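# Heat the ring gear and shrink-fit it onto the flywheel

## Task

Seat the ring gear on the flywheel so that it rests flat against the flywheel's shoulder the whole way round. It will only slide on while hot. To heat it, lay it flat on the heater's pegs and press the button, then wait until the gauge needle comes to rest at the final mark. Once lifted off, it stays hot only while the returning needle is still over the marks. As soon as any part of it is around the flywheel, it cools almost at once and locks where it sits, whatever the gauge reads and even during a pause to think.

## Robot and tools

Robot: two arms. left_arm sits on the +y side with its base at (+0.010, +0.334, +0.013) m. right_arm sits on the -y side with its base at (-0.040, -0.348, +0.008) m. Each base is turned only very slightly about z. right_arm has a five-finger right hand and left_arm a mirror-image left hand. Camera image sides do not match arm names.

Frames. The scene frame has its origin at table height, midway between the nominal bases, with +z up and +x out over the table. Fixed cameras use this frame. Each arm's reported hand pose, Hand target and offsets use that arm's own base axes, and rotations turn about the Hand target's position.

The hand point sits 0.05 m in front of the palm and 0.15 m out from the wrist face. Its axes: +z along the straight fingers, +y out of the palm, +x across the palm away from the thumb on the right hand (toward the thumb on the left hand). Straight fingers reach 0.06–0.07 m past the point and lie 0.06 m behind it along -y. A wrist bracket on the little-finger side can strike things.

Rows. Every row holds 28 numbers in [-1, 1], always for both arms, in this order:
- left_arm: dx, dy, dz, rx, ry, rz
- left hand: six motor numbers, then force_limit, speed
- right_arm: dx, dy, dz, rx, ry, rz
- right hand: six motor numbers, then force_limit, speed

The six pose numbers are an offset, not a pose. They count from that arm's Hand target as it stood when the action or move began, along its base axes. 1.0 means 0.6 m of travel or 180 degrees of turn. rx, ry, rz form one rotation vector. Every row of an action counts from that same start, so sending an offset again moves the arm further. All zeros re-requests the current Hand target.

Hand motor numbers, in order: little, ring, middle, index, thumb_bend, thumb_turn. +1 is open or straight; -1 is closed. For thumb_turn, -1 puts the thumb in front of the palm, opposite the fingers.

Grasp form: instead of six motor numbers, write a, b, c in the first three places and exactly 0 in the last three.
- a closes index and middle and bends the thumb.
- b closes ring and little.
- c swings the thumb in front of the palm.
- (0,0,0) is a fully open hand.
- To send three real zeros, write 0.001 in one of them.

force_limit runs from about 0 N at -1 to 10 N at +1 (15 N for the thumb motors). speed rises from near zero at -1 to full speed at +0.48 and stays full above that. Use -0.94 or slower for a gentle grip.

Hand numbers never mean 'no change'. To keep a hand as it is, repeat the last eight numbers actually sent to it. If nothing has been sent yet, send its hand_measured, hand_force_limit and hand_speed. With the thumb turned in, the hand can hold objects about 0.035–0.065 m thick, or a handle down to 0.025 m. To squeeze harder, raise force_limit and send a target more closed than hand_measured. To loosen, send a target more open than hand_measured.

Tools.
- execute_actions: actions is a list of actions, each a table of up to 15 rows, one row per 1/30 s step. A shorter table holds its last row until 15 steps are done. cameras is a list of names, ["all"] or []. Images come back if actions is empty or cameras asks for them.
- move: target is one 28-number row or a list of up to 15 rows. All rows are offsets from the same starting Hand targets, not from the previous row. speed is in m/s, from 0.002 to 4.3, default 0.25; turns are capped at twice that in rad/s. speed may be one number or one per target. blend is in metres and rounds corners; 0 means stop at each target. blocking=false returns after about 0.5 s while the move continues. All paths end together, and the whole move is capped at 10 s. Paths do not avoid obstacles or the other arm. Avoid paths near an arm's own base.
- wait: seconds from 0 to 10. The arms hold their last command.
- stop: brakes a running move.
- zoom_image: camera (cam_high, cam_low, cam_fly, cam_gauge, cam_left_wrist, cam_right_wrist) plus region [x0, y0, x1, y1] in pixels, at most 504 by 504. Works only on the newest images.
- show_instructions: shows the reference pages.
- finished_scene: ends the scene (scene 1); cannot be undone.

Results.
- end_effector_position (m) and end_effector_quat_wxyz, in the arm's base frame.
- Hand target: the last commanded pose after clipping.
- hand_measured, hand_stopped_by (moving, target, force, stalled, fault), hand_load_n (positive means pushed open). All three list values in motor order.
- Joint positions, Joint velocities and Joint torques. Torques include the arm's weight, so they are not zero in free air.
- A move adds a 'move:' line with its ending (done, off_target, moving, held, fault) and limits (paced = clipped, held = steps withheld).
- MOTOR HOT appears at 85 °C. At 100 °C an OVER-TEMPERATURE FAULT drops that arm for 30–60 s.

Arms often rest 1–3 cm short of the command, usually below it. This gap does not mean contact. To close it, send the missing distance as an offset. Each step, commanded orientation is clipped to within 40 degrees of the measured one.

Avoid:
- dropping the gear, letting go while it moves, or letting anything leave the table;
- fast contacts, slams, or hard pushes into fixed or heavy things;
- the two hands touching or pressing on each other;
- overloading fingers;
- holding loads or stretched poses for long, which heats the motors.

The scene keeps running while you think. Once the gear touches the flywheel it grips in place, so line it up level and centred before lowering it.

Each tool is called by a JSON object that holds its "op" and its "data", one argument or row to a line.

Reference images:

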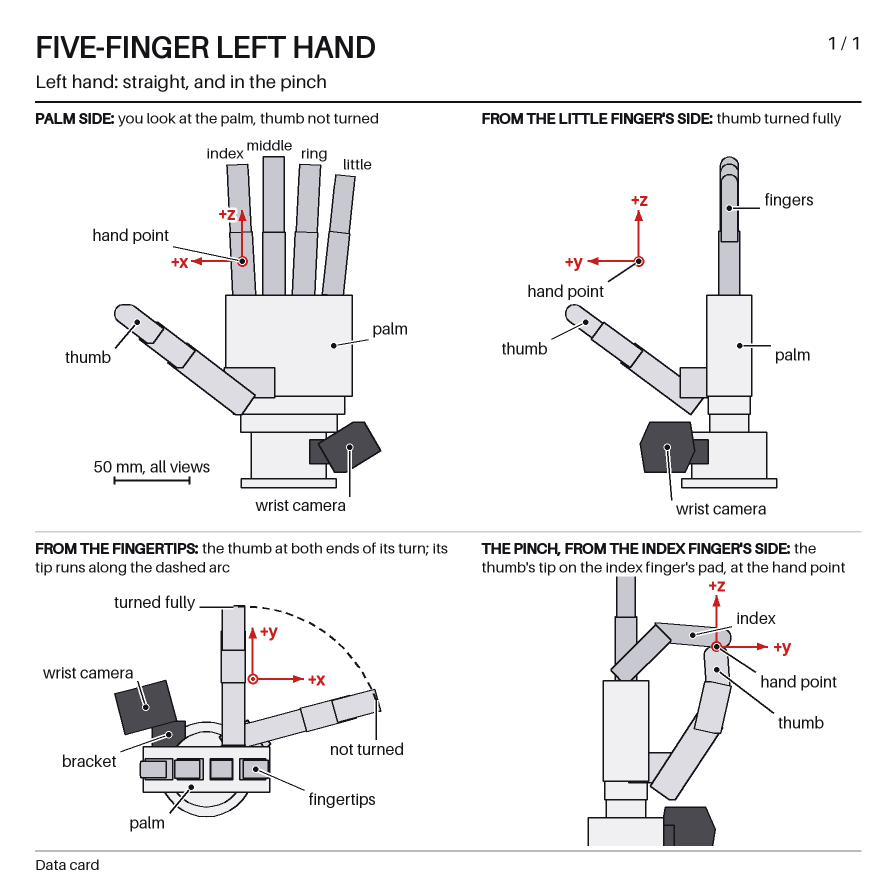

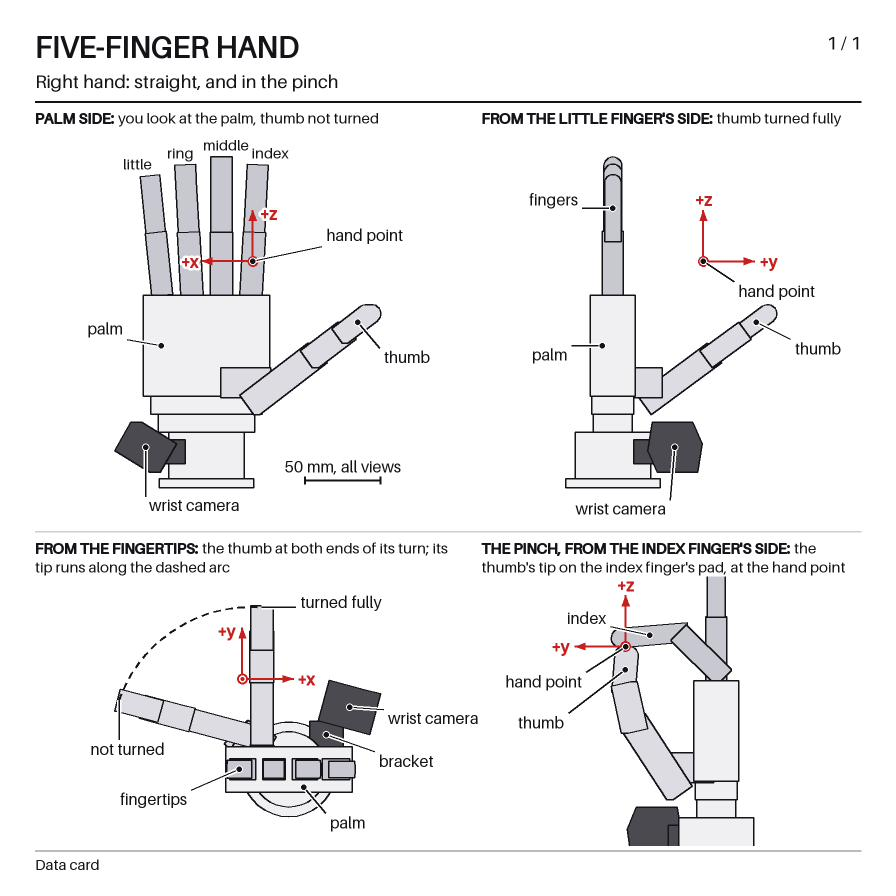

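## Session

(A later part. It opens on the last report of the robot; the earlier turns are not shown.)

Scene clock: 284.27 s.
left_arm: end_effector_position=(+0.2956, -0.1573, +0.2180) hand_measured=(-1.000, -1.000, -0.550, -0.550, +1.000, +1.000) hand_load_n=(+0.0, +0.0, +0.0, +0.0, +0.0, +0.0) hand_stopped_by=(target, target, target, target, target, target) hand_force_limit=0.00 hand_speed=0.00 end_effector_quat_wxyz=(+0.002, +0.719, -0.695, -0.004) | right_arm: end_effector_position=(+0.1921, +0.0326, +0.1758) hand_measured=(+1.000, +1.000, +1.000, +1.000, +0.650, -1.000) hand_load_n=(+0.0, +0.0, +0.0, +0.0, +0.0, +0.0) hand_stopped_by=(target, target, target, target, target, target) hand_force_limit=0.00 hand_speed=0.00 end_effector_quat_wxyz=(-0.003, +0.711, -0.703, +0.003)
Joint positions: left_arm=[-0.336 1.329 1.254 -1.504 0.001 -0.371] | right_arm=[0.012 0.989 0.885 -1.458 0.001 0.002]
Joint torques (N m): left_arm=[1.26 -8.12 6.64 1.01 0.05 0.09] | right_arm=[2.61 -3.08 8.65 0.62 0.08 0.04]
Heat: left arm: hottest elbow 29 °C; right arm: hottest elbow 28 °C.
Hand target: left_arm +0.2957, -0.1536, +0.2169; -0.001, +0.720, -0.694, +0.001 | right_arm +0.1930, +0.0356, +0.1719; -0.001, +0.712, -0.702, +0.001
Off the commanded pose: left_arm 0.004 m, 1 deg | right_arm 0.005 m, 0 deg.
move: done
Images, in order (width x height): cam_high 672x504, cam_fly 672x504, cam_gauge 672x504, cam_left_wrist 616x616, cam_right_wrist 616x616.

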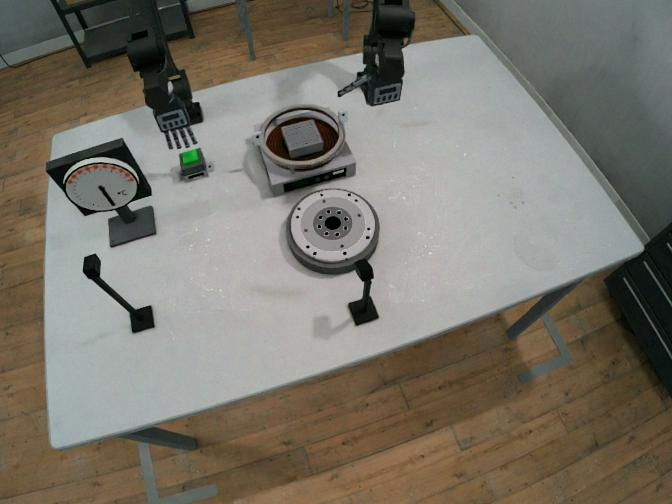

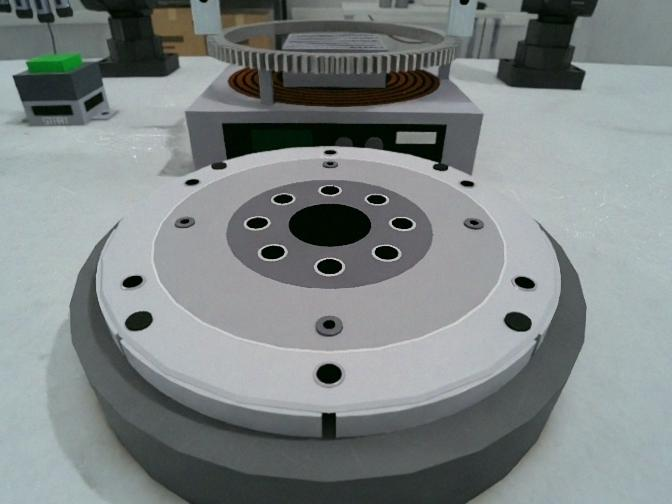

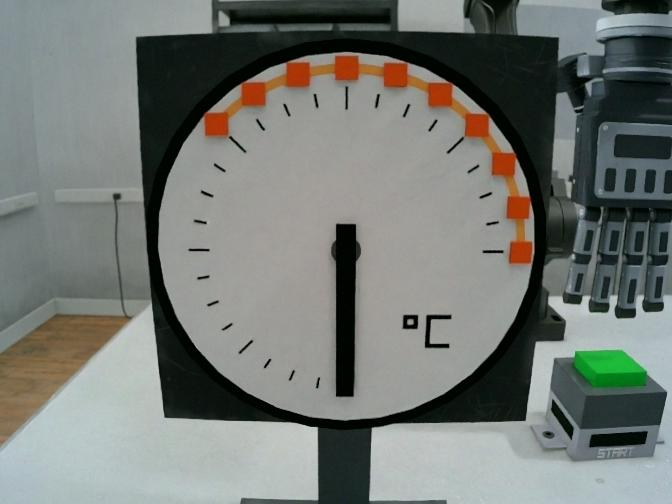

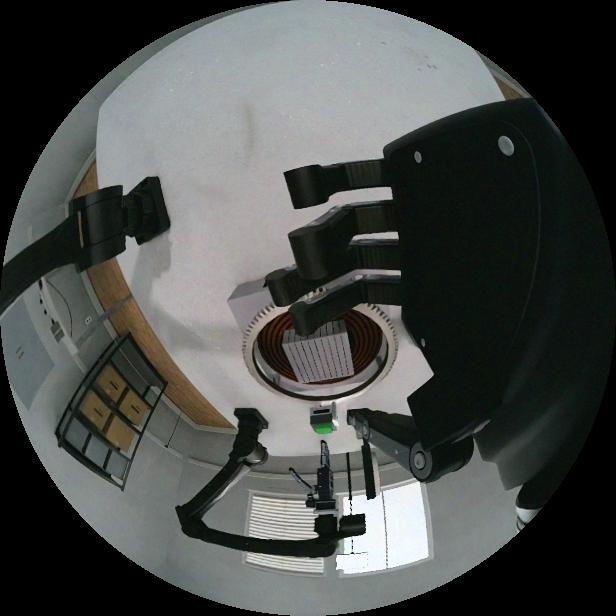

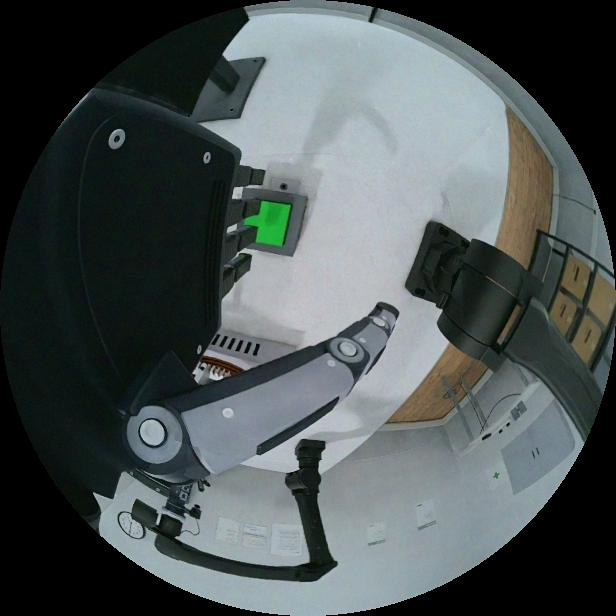

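{"op": "move", "data": {
  "target": [0,0,0,0,0,0, -1,-1,-0.55,-0.55,1,1, 0,0, 0,0,-0.07,0,0,0, 0,0,1,0,0,0, 0,0],
  "speed": 0.1,
  "cameras": ["cam_gauge","cam_right_wrist"]
}}

{"op": "zoom_image", "data": {
  "camera": "cam_gauge",
  "region": [520, 240, 672, 470]
}}

{"op": "zoom_image", "data": {
  "camera": "cam_right_wrist",
  "region": [200, 150, 350, 300]
}}

Scene clock: 304.57 s.
left_arm: end_effector_position=(+0.2956, -0.1573, +0.2180) hand_measured=(-1.000, -1.000, -0.550, -0.550, +1.000, +1.000) hand_load_n=(+0.0, +0.0, +0.0, +0.0, +0.0, +0.0) hand_stopped_by=(target, target, target, target, target, target) hand_force_limit=0.00 hand_speed=0.00 end_effector_quat_wxyz=(+0.002, +0.719, -0.695, -0.004) | right_arm: end_effector_position=(+0.1909, +0.0326, +0.1365) hand_measured=(+1.000, +1.000, +1.000, +1.000, +0.650, -1.000) hand_load_n=(+0.0, +0.0, -1.5, +0.0, +0.0, +0.0) hand_stopped_by=(target, target, target, target, target, target) hand_force_limit=0.00 hand_speed=0.00 end_effector_quat_wxyz=(-0.001, +0.711, -0.704, +0.002)
Joint positions: left_arm=[-0.336 1.329 1.254 -1.504 0.001 -0.371] | right_arm=[0.012 1.008 0.791 -1.35 0.001 0.002]
Joint torques (N m): left_arm=[1.14 -8.06 6.65 0.94 0.05 0.09] | right_arm=[2.84 -2.67 8.2 1.2 0.07 0.02]
Heat: left arm: hottest elbow 29 °C; right arm: hottest elbow 28 °C.
Hand target: left_arm +0.2957, -0.1536, +0.2169; -0.001, +0.720, -0.694, +0.001 | right_arm +0.1930, +0.0356, +0.1300; -0.001, +0.712, -0.702, +0.001
Off the commanded pose: left_arm 0.004 m, 1 deg | right_arm 0.007 m, 0 deg.
move: done
Images, in order (width x height): cam_gauge 672x504, cam_right_wrist 616x616.

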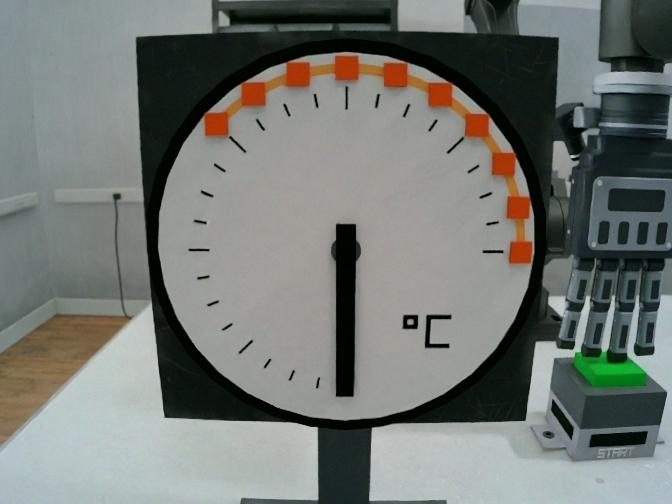

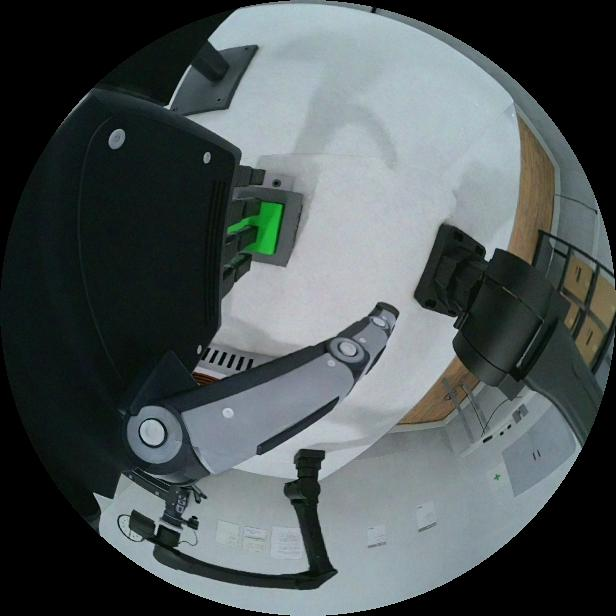

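Scaled by 2.191.

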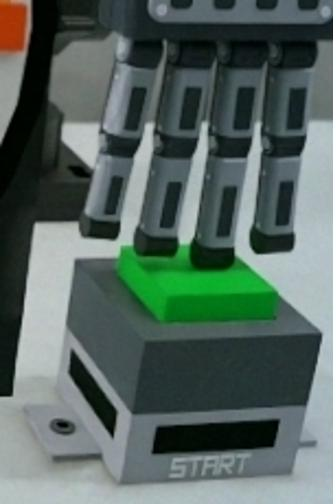

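Scaled by 3.360 from the camera's 616x616 image, which has a finer 880x880 frame.

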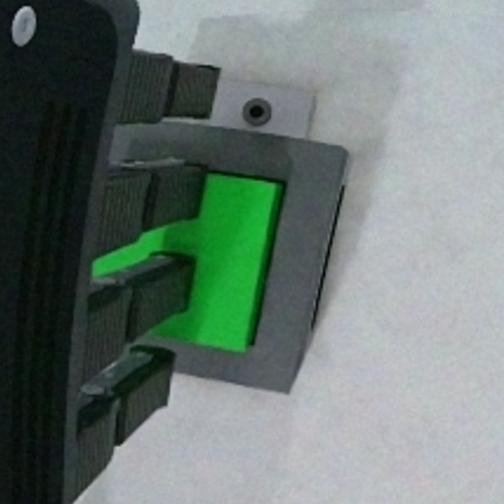

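{"op": "move", "data": {
  "target": [0,0,0,0,0,0, -1,-1,-0.55,-0.55,1,1, 0,0, 0,0,-0.02,0,0,0, 0,0,1,0,0,0, 0,0],
  "speed": 0.05,
  "cameras": ["cam_gauge","cam_right_wrist"]
}}

{"op": "zoom_image", "data": {
  "camera": "cam_gauge",
  "region": [520, 240, 672, 470]
}}

Scene clock: 309.53 s.
left_arm: end_effector_position=(+0.2956, -0.1573, +0.2180) hand_measured=(-1.000, -1.000, -0.550, -0.550, +1.000, +1.000) hand_load_n=(+0.5, +0.0, +0.0, +0.0, +0.0, +0.0) hand_stopped_by=(target, target, target, target, target, target) hand_force_limit=0.00 hand_speed=0.00 end_effector_quat_wxyz=(+0.002, +0.719, -0.695, -0.004) | right_arm: end_effector_position=(+0.1907, +0.0326, +0.1289) hand_measured=(+1.000, +1.000, +1.000, +1.000, +0.650, -1.000) hand_load_n=(+0.0, +0.0, -3.0, +0.0, +0.0, +0.0) hand_stopped_by=(target, target, target, target, target, target) hand_force_limit=0.00 hand_speed=0.00 end_effector_quat_wxyz=(-0.003, +0.711, -0.704, +0.004)
Joint positions: left_arm=[-0.336 1.329 1.254 -1.504 0.001 -0.371] | right_arm=[0.012 1.008 0.772 -1.325 0.001 0.002]
Joint torques (N m): left_arm=[1.26 -8 6.68 0.96 0.05 0.08] | right_arm=[2.78 -2.02 7.45 1.59 0.08 0.03]
Heat: left arm: hottest elbow 29 °C; right arm: hottest elbow 28 °C.
Hand target: left_arm +0.2957, -0.1536, +0.2169; -0.001, +0.720, -0.694, +0.001 | right_arm +0.1929, +0.0356, +0.1179; -0.001, +0.712, -0.702, +0.001
Off the commanded pose: left_arm 0.004 m, 1 deg | right_arm 0.012 m, 0 deg.
move: off_target (right_arm)
Images, in order (width x height): cam_gauge 672x504, cam_right_wrist 616x616.

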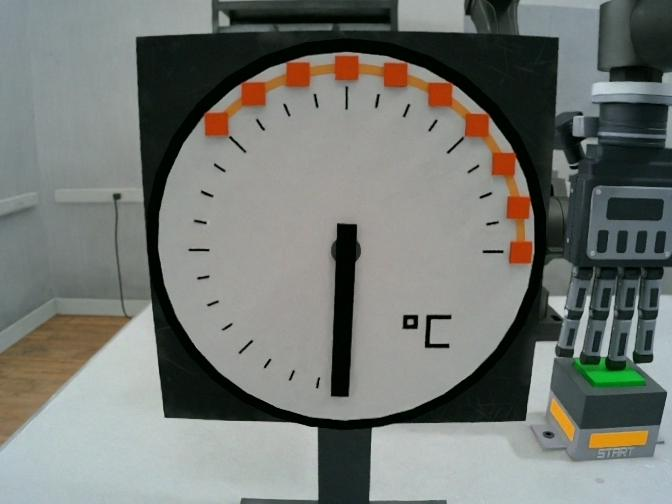

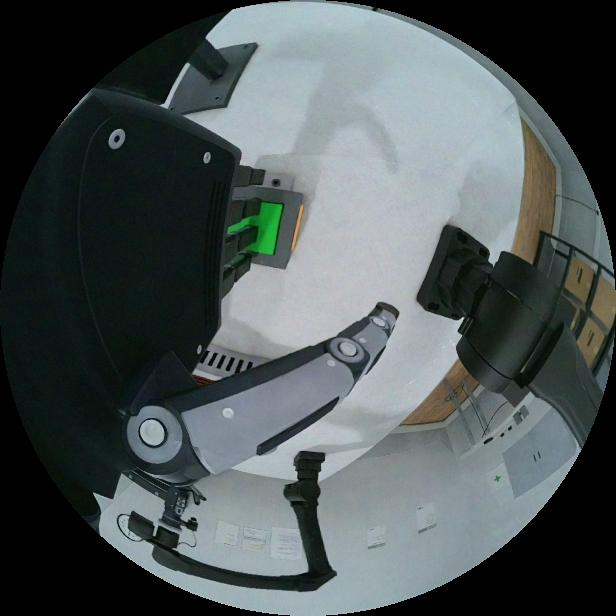

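Scaled by 2.191.

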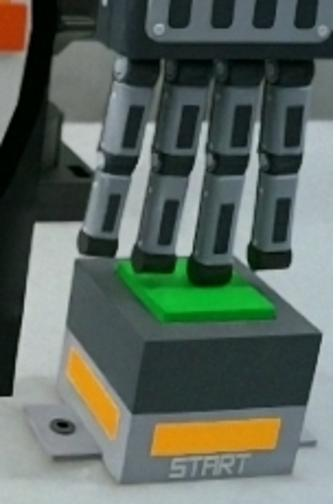

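{"op": "move", "data": {
  "target": [
    [0.0625,-0.1028,-0.03,0,0,0, -1,-1,-0.55,-0.55,1,1, 0,0, 0,0,0.2,0,0,0, 0,0,1,0,0,0, 0,0],
    [0.0625,-0.1028,-0.05,0,0,0, -1,-1,-0.5,-0.5,1,0.1, 0,0, 0,0,0.2,0,0,0, -1,-1,-0.5,-0.5,1,0.1, 0,0],
    [0.0625,-0.1028,-0.05,0,0,0, -1,-1,-0.5,-0.5,1,0.1, 0,0, 0.298,0.331,0.17,0,0,0, -1,-1,-0.5,-0.5,1,0.1, 0,0]
  ],
  "speed": 0.2,
  "cameras": ["all"]
}}

Scene clock: 394.50 s.
left_arm: end_effector_position=(+0.3240, -0.2077, +0.1883) hand_measured=(-1.000, -1.000, -0.500, -0.500, +1.000, +0.100) hand_load_n=(+0.0, +0.0, +0.0, +0.0, +0.0, +0.0) hand_stopped_by=(target, target, target, target, target, target) hand_force_limit=0.00 hand_speed=0.00 end_effector_quat_wxyz=(+0.002, +0.720, -0.694, -0.004) | right_arm: end_effector_position=(+0.3566, +0.2234, +0.2037) hand_measured=(-1.000, -1.000, -0.500, -0.500, +1.000, +0.100) hand_load_n=(+0.0, +0.0, +0.0, +0.0, +0.0, +0.0) hand_stopped_by=(target, target, target, target, target, target) hand_force_limit=0.00 hand_speed=0.00 end_effector_quat_wxyz=(+0.018, +0.712, -0.702, -0.008)
Joint positions: left_arm=[-0.427 1.456 1.303 -1.426 0.001 -0.462] | right_arm=[0.434 1.573 1.47 -1.508 -0.003 0.421]
Joint torques (N m): left_arm=[-0.09 -7.3 9.05 1.02 0.06 -0.07] | right_arm=[2.67 -10.7 14.58 -0.12 0.26 0.06]
Heat: left arm: hottest elbow 30 °C; right arm: hottest elbow 27 °C.
Hand target: left_arm +0.3332, -0.2153, +0.1869; -0.001, +0.720, -0.694, +0.001 | right_arm +0.3717, +0.2341, +0.2200; -0.001, +0.712, -0.703, +0.001
Off the commanded pose: left_arm 0.012 m, 1 deg | right_arm 0.025 m, 3 deg.
move: off_target (left_arm, right_arm); target 2's new numbers were sent with right_arm's hand 0.025 m and 3 deg from that target

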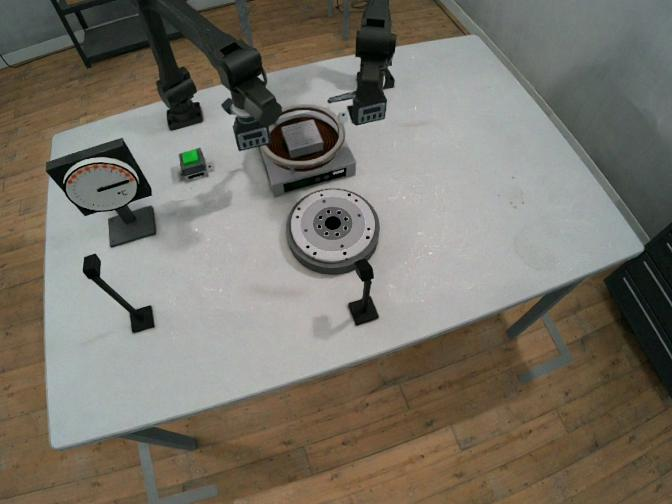

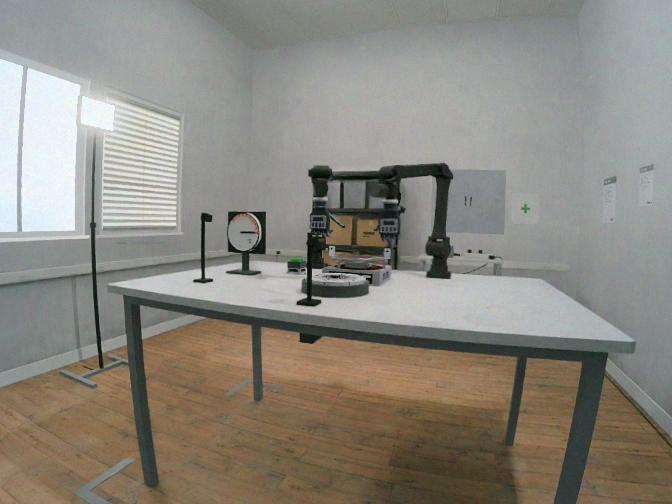

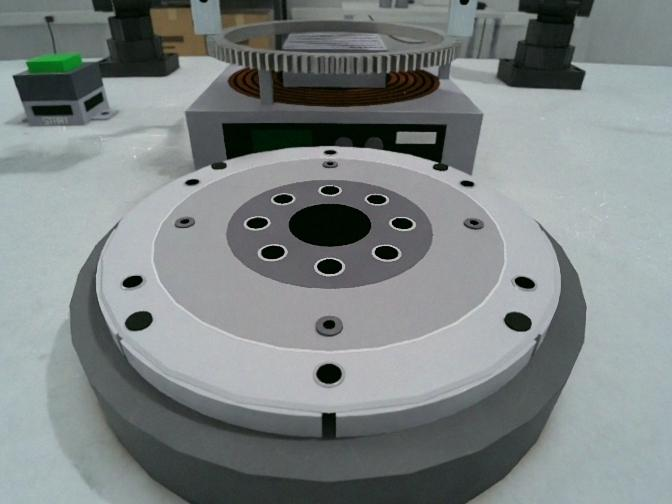

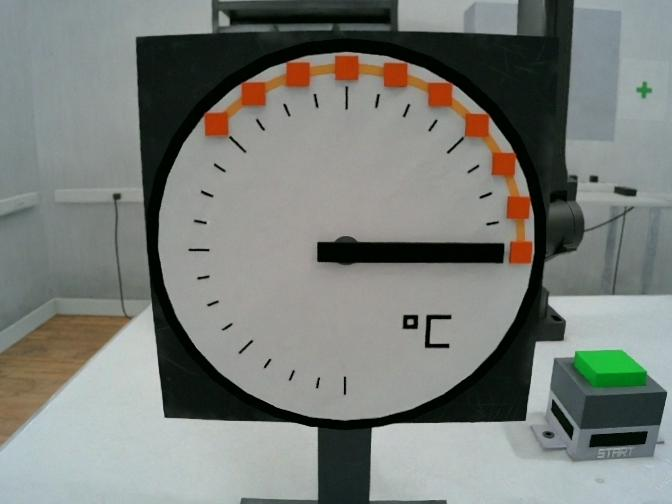

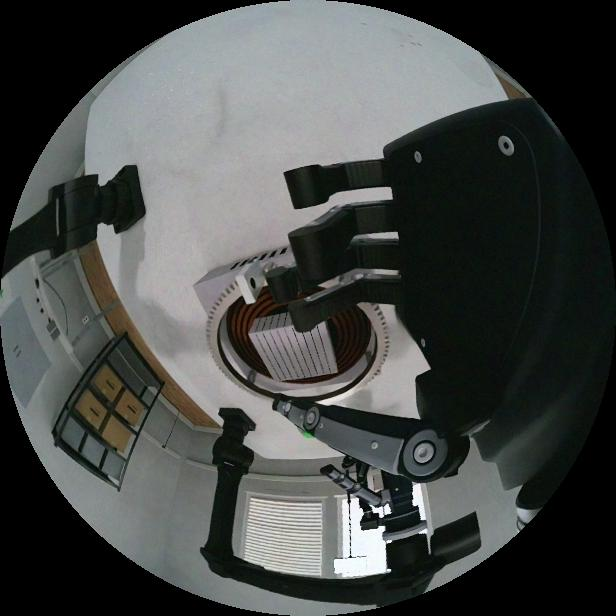

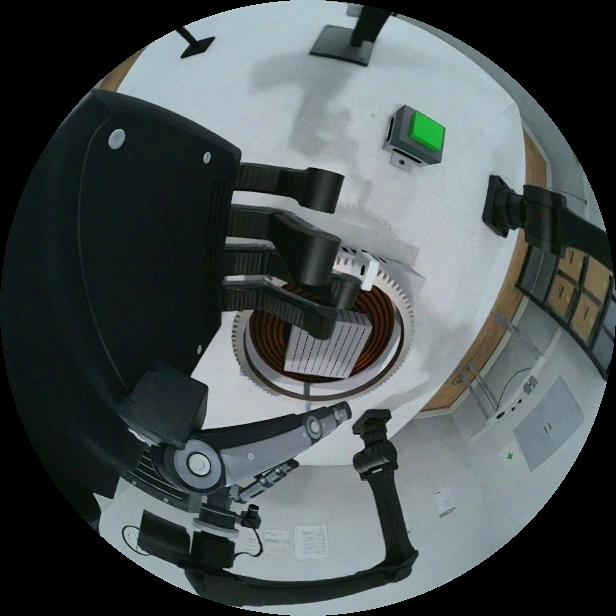

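{"op": "zoom_image", "data": {
  "camera": "cam_left_wrist",
  "region": [190, 220, 350, 380]
}}

{"op": "zoom_image", "data": {
  "camera": "cam_right_wrist",
  "region": [260, 220, 420, 380]
}}

{"op": "zoom_image", "data": {
  "camera": "cam_high",
  "region": [220, 60, 400, 200]
}}

{"op": "zoom_image", "data": {
  "camera": "cam_low",
  "region": [270, 150, 430, 310]
}}

Scaled by 3.150 from the camera's 616x616 image, which has a finer 880x880 frame.

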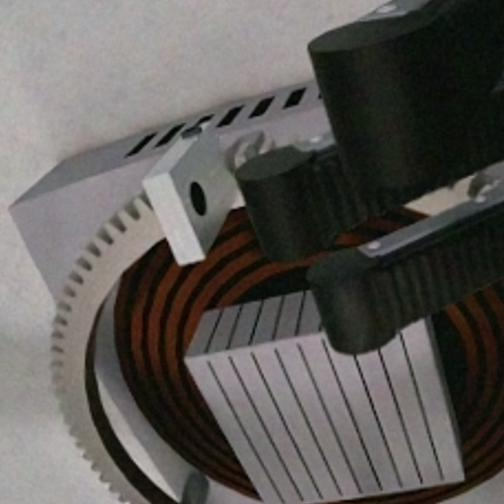

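Scaled by 3.150 from the camera's 616x616 image, which has a finer 880x880 frame.

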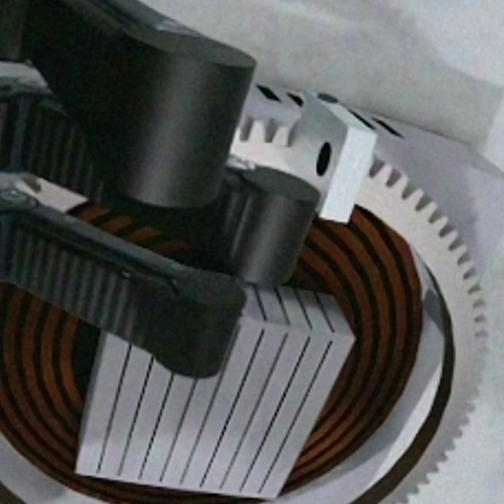

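Scaled by 2.800.

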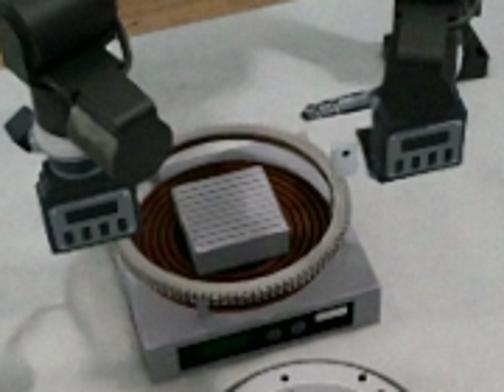

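Scaled by 3.150.

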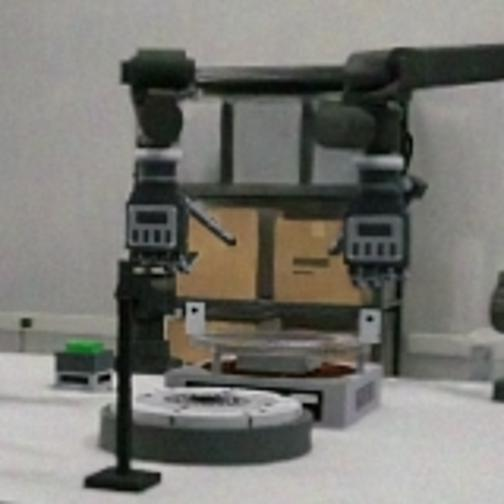

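{"op": "move", "data": {
  "target": [-0.0167,-0.0007,-0.083,0,0,0, -1,-1,-0.5,-0.5,1,0.1, 0,0, -0.0228,-0.0202,-0.13,0,0,0, -1,-1,-0.5,-0.5,1,0.1, 0,0],
  "speed": 0.15,
  "cameras": ["all"]
}}

{"op": "zoom_image", "data": {
  "camera": "cam_left_wrist",
  "region": [190, 220, 350, 380]
}}

{"op": "zoom_image", "data": {
  "camera": "cam_right_wrist",
  "region": [260, 220, 420, 380]
}}

{"op": "zoom_image", "data": {
  "camera": "cam_high",
  "region": [220, 60, 400, 200]
}}

{"op": "zoom_image", "data": {
  "camera": "cam_fly",
  "region": [160, 0, 504, 180]
}}

Scene clock: 428.07 s.
left_arm: end_effector_position=(+0.3245, -0.2122, +0.1483) hand_measured=(-1.000, -1.000, -0.500, -0.500, +1.000, +0.100) hand_load_n=(+0.0, +0.0, +0.0, +0.0, +0.0, +0.0) hand_stopped_by=(target, target, target, target, target, target) hand_force_limit=0.00 hand_speed=0.00 end_effector_quat_wxyz=(-0.003, +0.720, -0.694, +0.009) | right_arm: end_effector_position=(+0.3575, +0.2235, +0.1449) hand_measured=(-1.000, -1.000, -0.500, -0.500, +1.000, +0.100) hand_load_n=(+0.0, +0.0, +0.0, +0.0, +0.0, +0.0) hand_stopped_by=(target, target, target, target, target, target) hand_force_limit=0.00 hand_speed=0.00 end_effector_quat_wxyz=(-0.001, +0.712, -0.703, -0.001)
Joint positions: left_arm=[-0.436 1.463 1.206 -1.294 0.001 -0.472] | right_arm=[0.434 1.573 1.319 -1.316 -0.002 0.421]
Joint torques (N m): left_arm=[-0.21 -7.41 6.5 1.05 0.06 -0.08] | right_arm=[1.03 -11.93 8.32 0.66 0.23 -0.05]
Heat: left arm: hottest elbow 30 °C; right arm: hottest elbow 33 °C.
Hand target: left_arm +0.3231, -0.2156, +0.1371; -0.001, +0.720, -0.694, +0.001 | right_arm +0.3581, +0.2219, +0.1420; -0.001, +0.712, -0.703, +0.002
Off the commanded pose: left_arm 0.012 m, 1 deg | right_arm 0.003 m, 0 deg.
move: off_target (left_arm)

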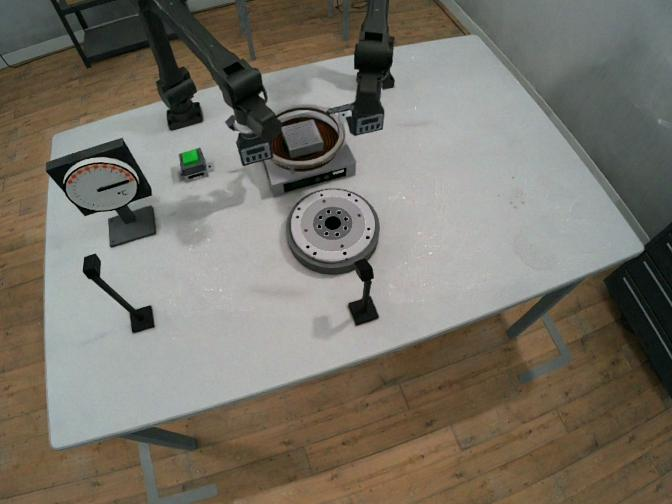

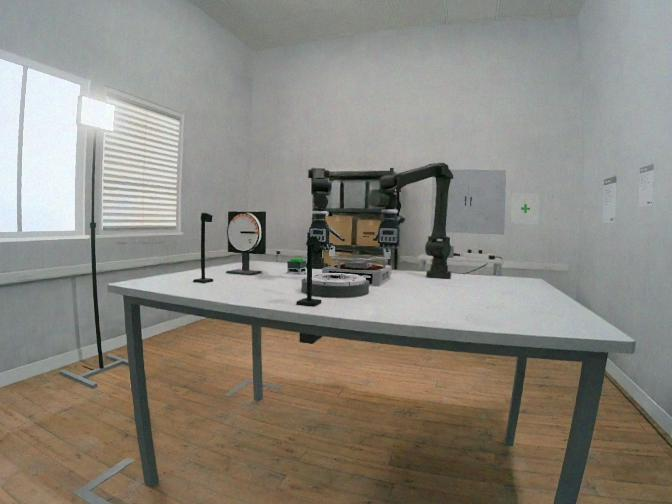

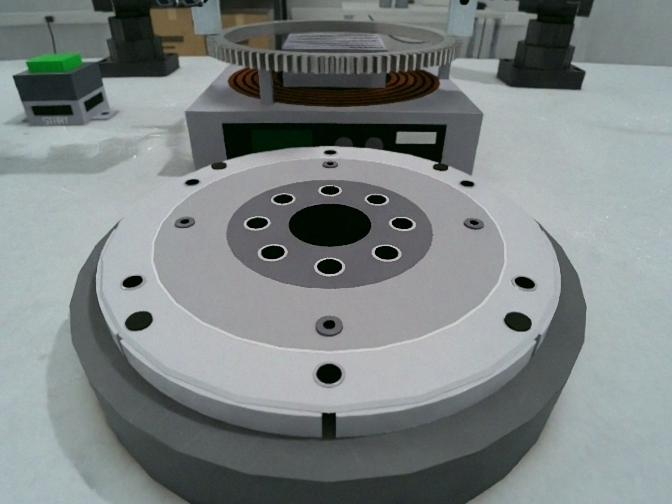

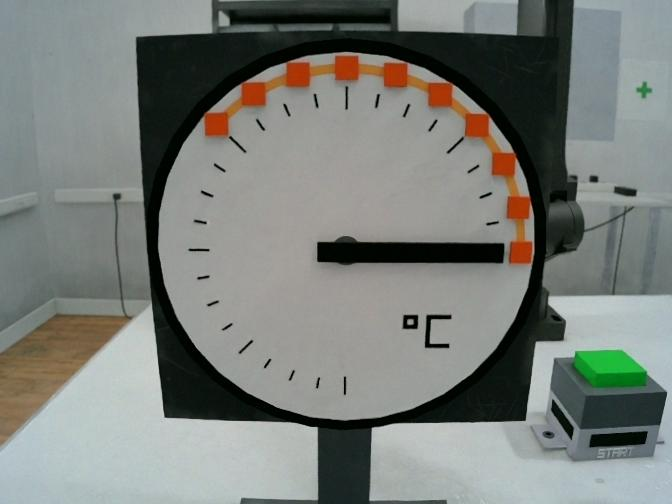

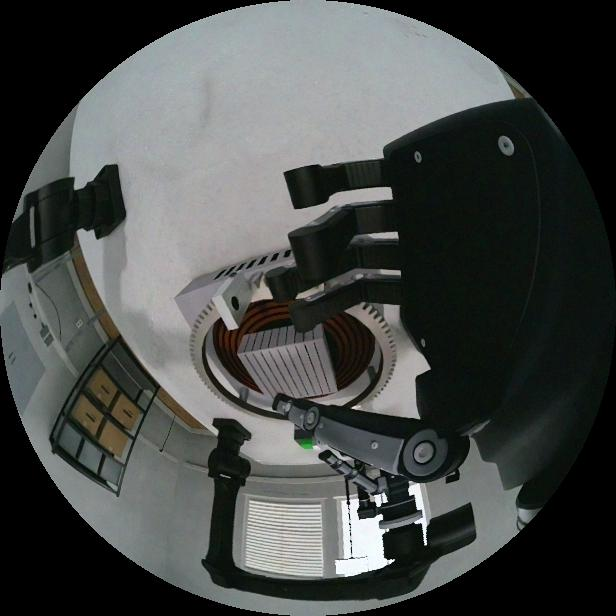

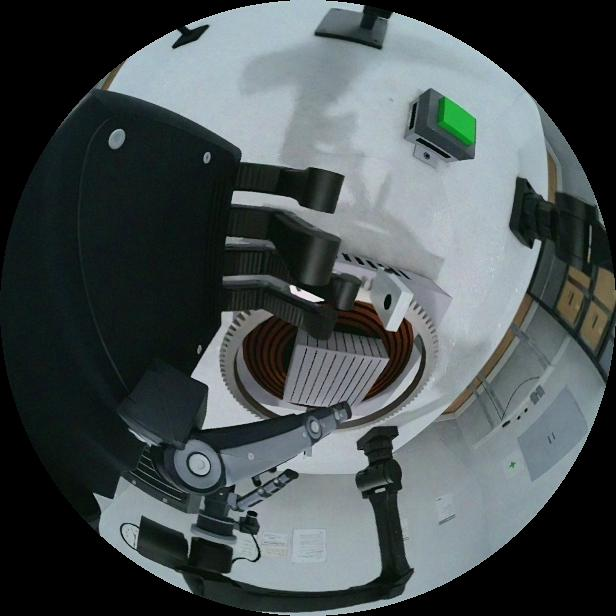

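Scaled by 3.150 from the camera's 616x616 image, which has a finer 880x880 frame.

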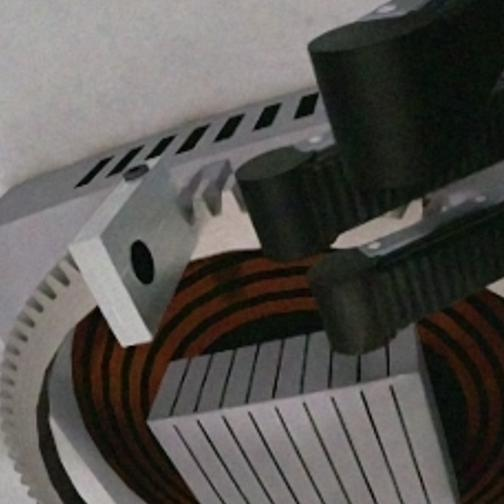

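Scaled by 3.150 from the camera's 616x616 image, which has a finer 880x880 frame.

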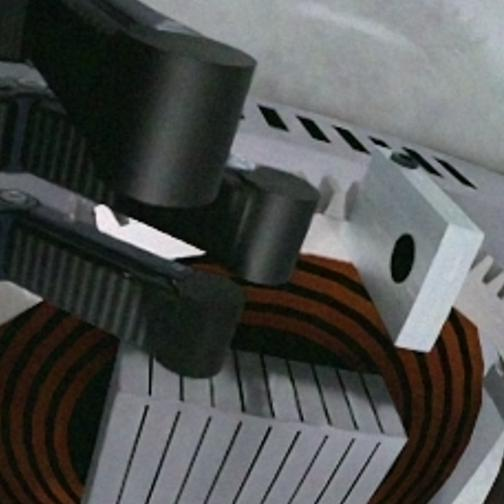

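Scaled by 2.800.

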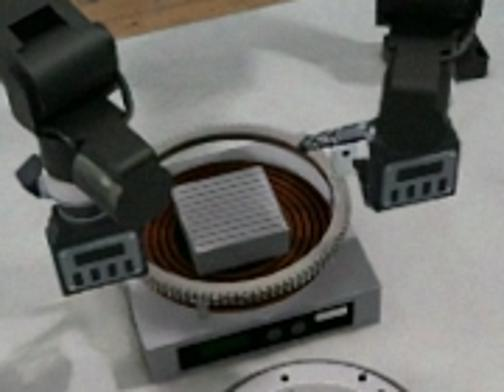

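Scaled by 1.465.

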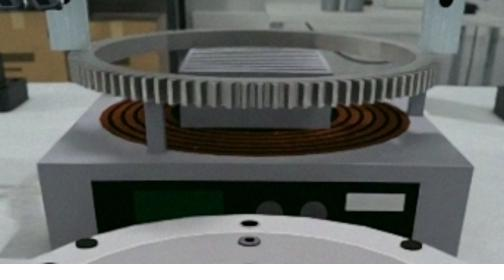

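{"op": "move", "data": {
  "target": [-0.0393,0.001,-0.0047,0,0,0, -1,-1,-0.5,-0.5,1,0.1, 0,0, -0.0603,-0.009,-0.0085,0,0,0, -1,-1,-0.5,-0.5,1,0.1, 0,0],
  "speed": 0.08,
  "cameras": ["all"]
}}

{"op": "zoom_image", "data": {
  "camera": "cam_left_wrist",
  "region": [190, 220, 350, 380]
}}

{"op": "zoom_image", "data": {
  "camera": "cam_right_wrist",
  "region": [260, 220, 420, 380]
}}

{"op": "zoom_image", "data": {
  "camera": "cam_high",
  "region": [220, 60, 400, 200]
}}

{"op": "zoom_image", "data": {
  "camera": "cam_low",
  "region": [290, 190, 410, 310]
}}

Scene clock: 460.17 s.
left_arm: end_effector_position=(+0.3019, -0.2125, +0.1354) hand_measured=(-1.000, -1.000, -0.500, -0.500, +1.000, +0.100) hand_load_n=(+0.0, +0.0, +0.0, +0.5, +0.0, +0.0) hand_stopped_by=(target, target, target, target, target, target) hand_force_limit=0.00 hand_speed=0.00 end_effector_quat_wxyz=(+0.002, +0.719, -0.695, -0.004) | right_arm: end_effector_position=(+0.3251, +0.2132, +0.1344) hand_measured=(-1.000, -1.000, -0.500, -0.500, +1.000, +0.100) hand_load_n=(+0.0, +0.5, +0.0, +0.0, +0.0, +0.0) hand_stopped_by=(target, target, target, target, target, target) hand_force_limit=0.00 hand_speed=0.00 end_effector_quat_wxyz=(+0.006, +0.711, -0.703, -0.003)
Joint positions: left_arm=[-0.46 1.441 1.144 -1.282 0.001 -0.496] | right_arm=[0.444 1.505 1.211 -1.289 -0.001 0.433]
Joint torques (N m): left_arm=[-0.21 -9.05 6.28 1.03 0.05 -0.09] | right_arm=[2.55 -11.99 7.99 0.64 0.24 0.08]
Heat: left arm: hottest elbow 29 °C; right arm: hottest elbow 31 °C.
Hand target: left_arm +0.2996, -0.2150, +0.1343; -0.001, +0.720, -0.694, +0.001 | right_arm +0.3220, +0.2166, +0.1368; -0.001, +0.712, -0.703, +0.002
Off the commanded pose: left_arm 0.004 m, 1 deg | right_arm 0.005 m, 1 deg.
move: done

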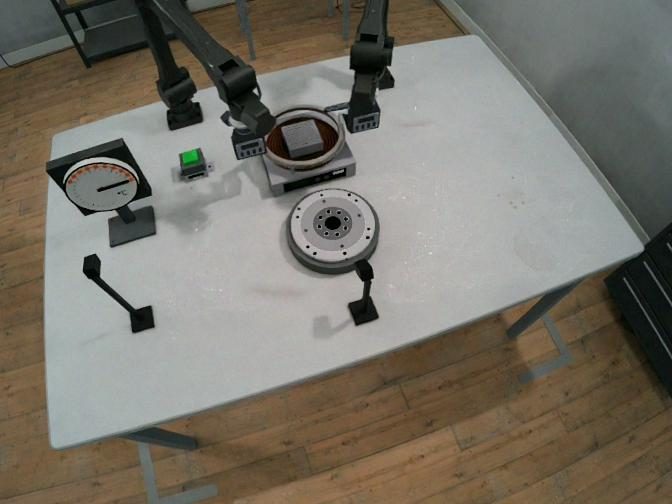

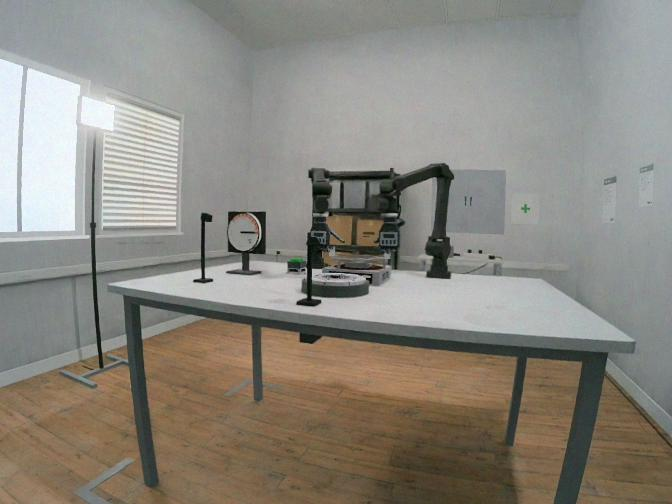

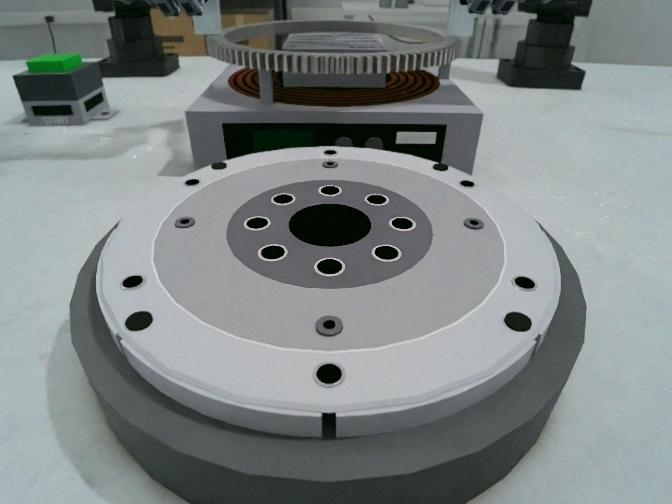

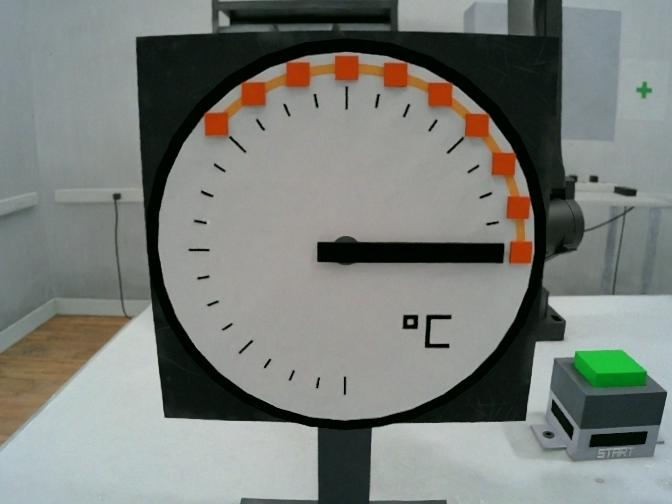

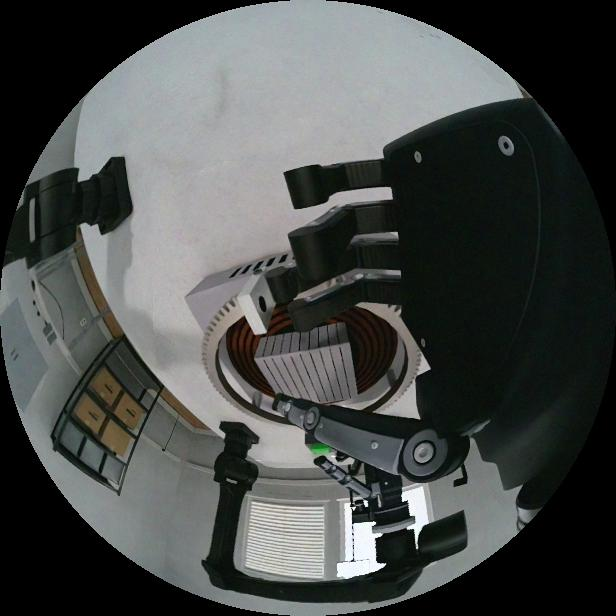

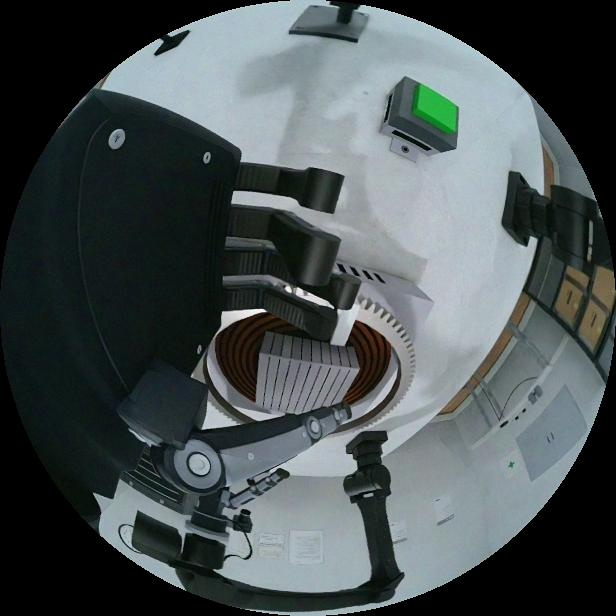

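Scaled by 3.150 from the camera's 616x616 image, which has a finer 880x880 frame.

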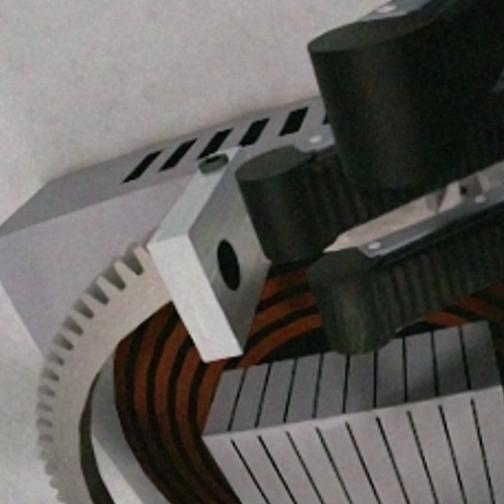

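Scaled by 3.150 from the camera's 616x616 image, which has a finer 880x880 frame.

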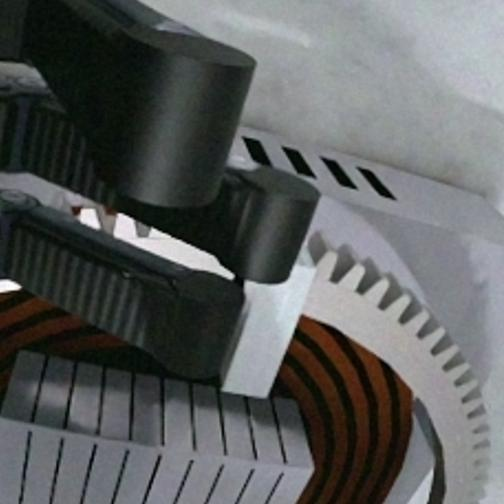

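Scaled by 2.800.

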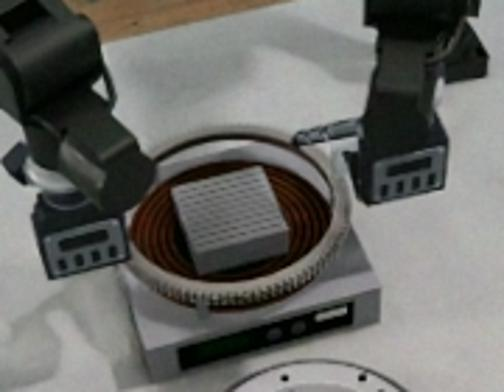

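Scaled by 4.200.

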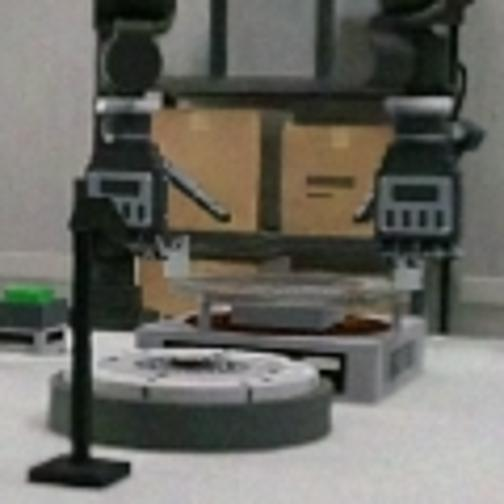

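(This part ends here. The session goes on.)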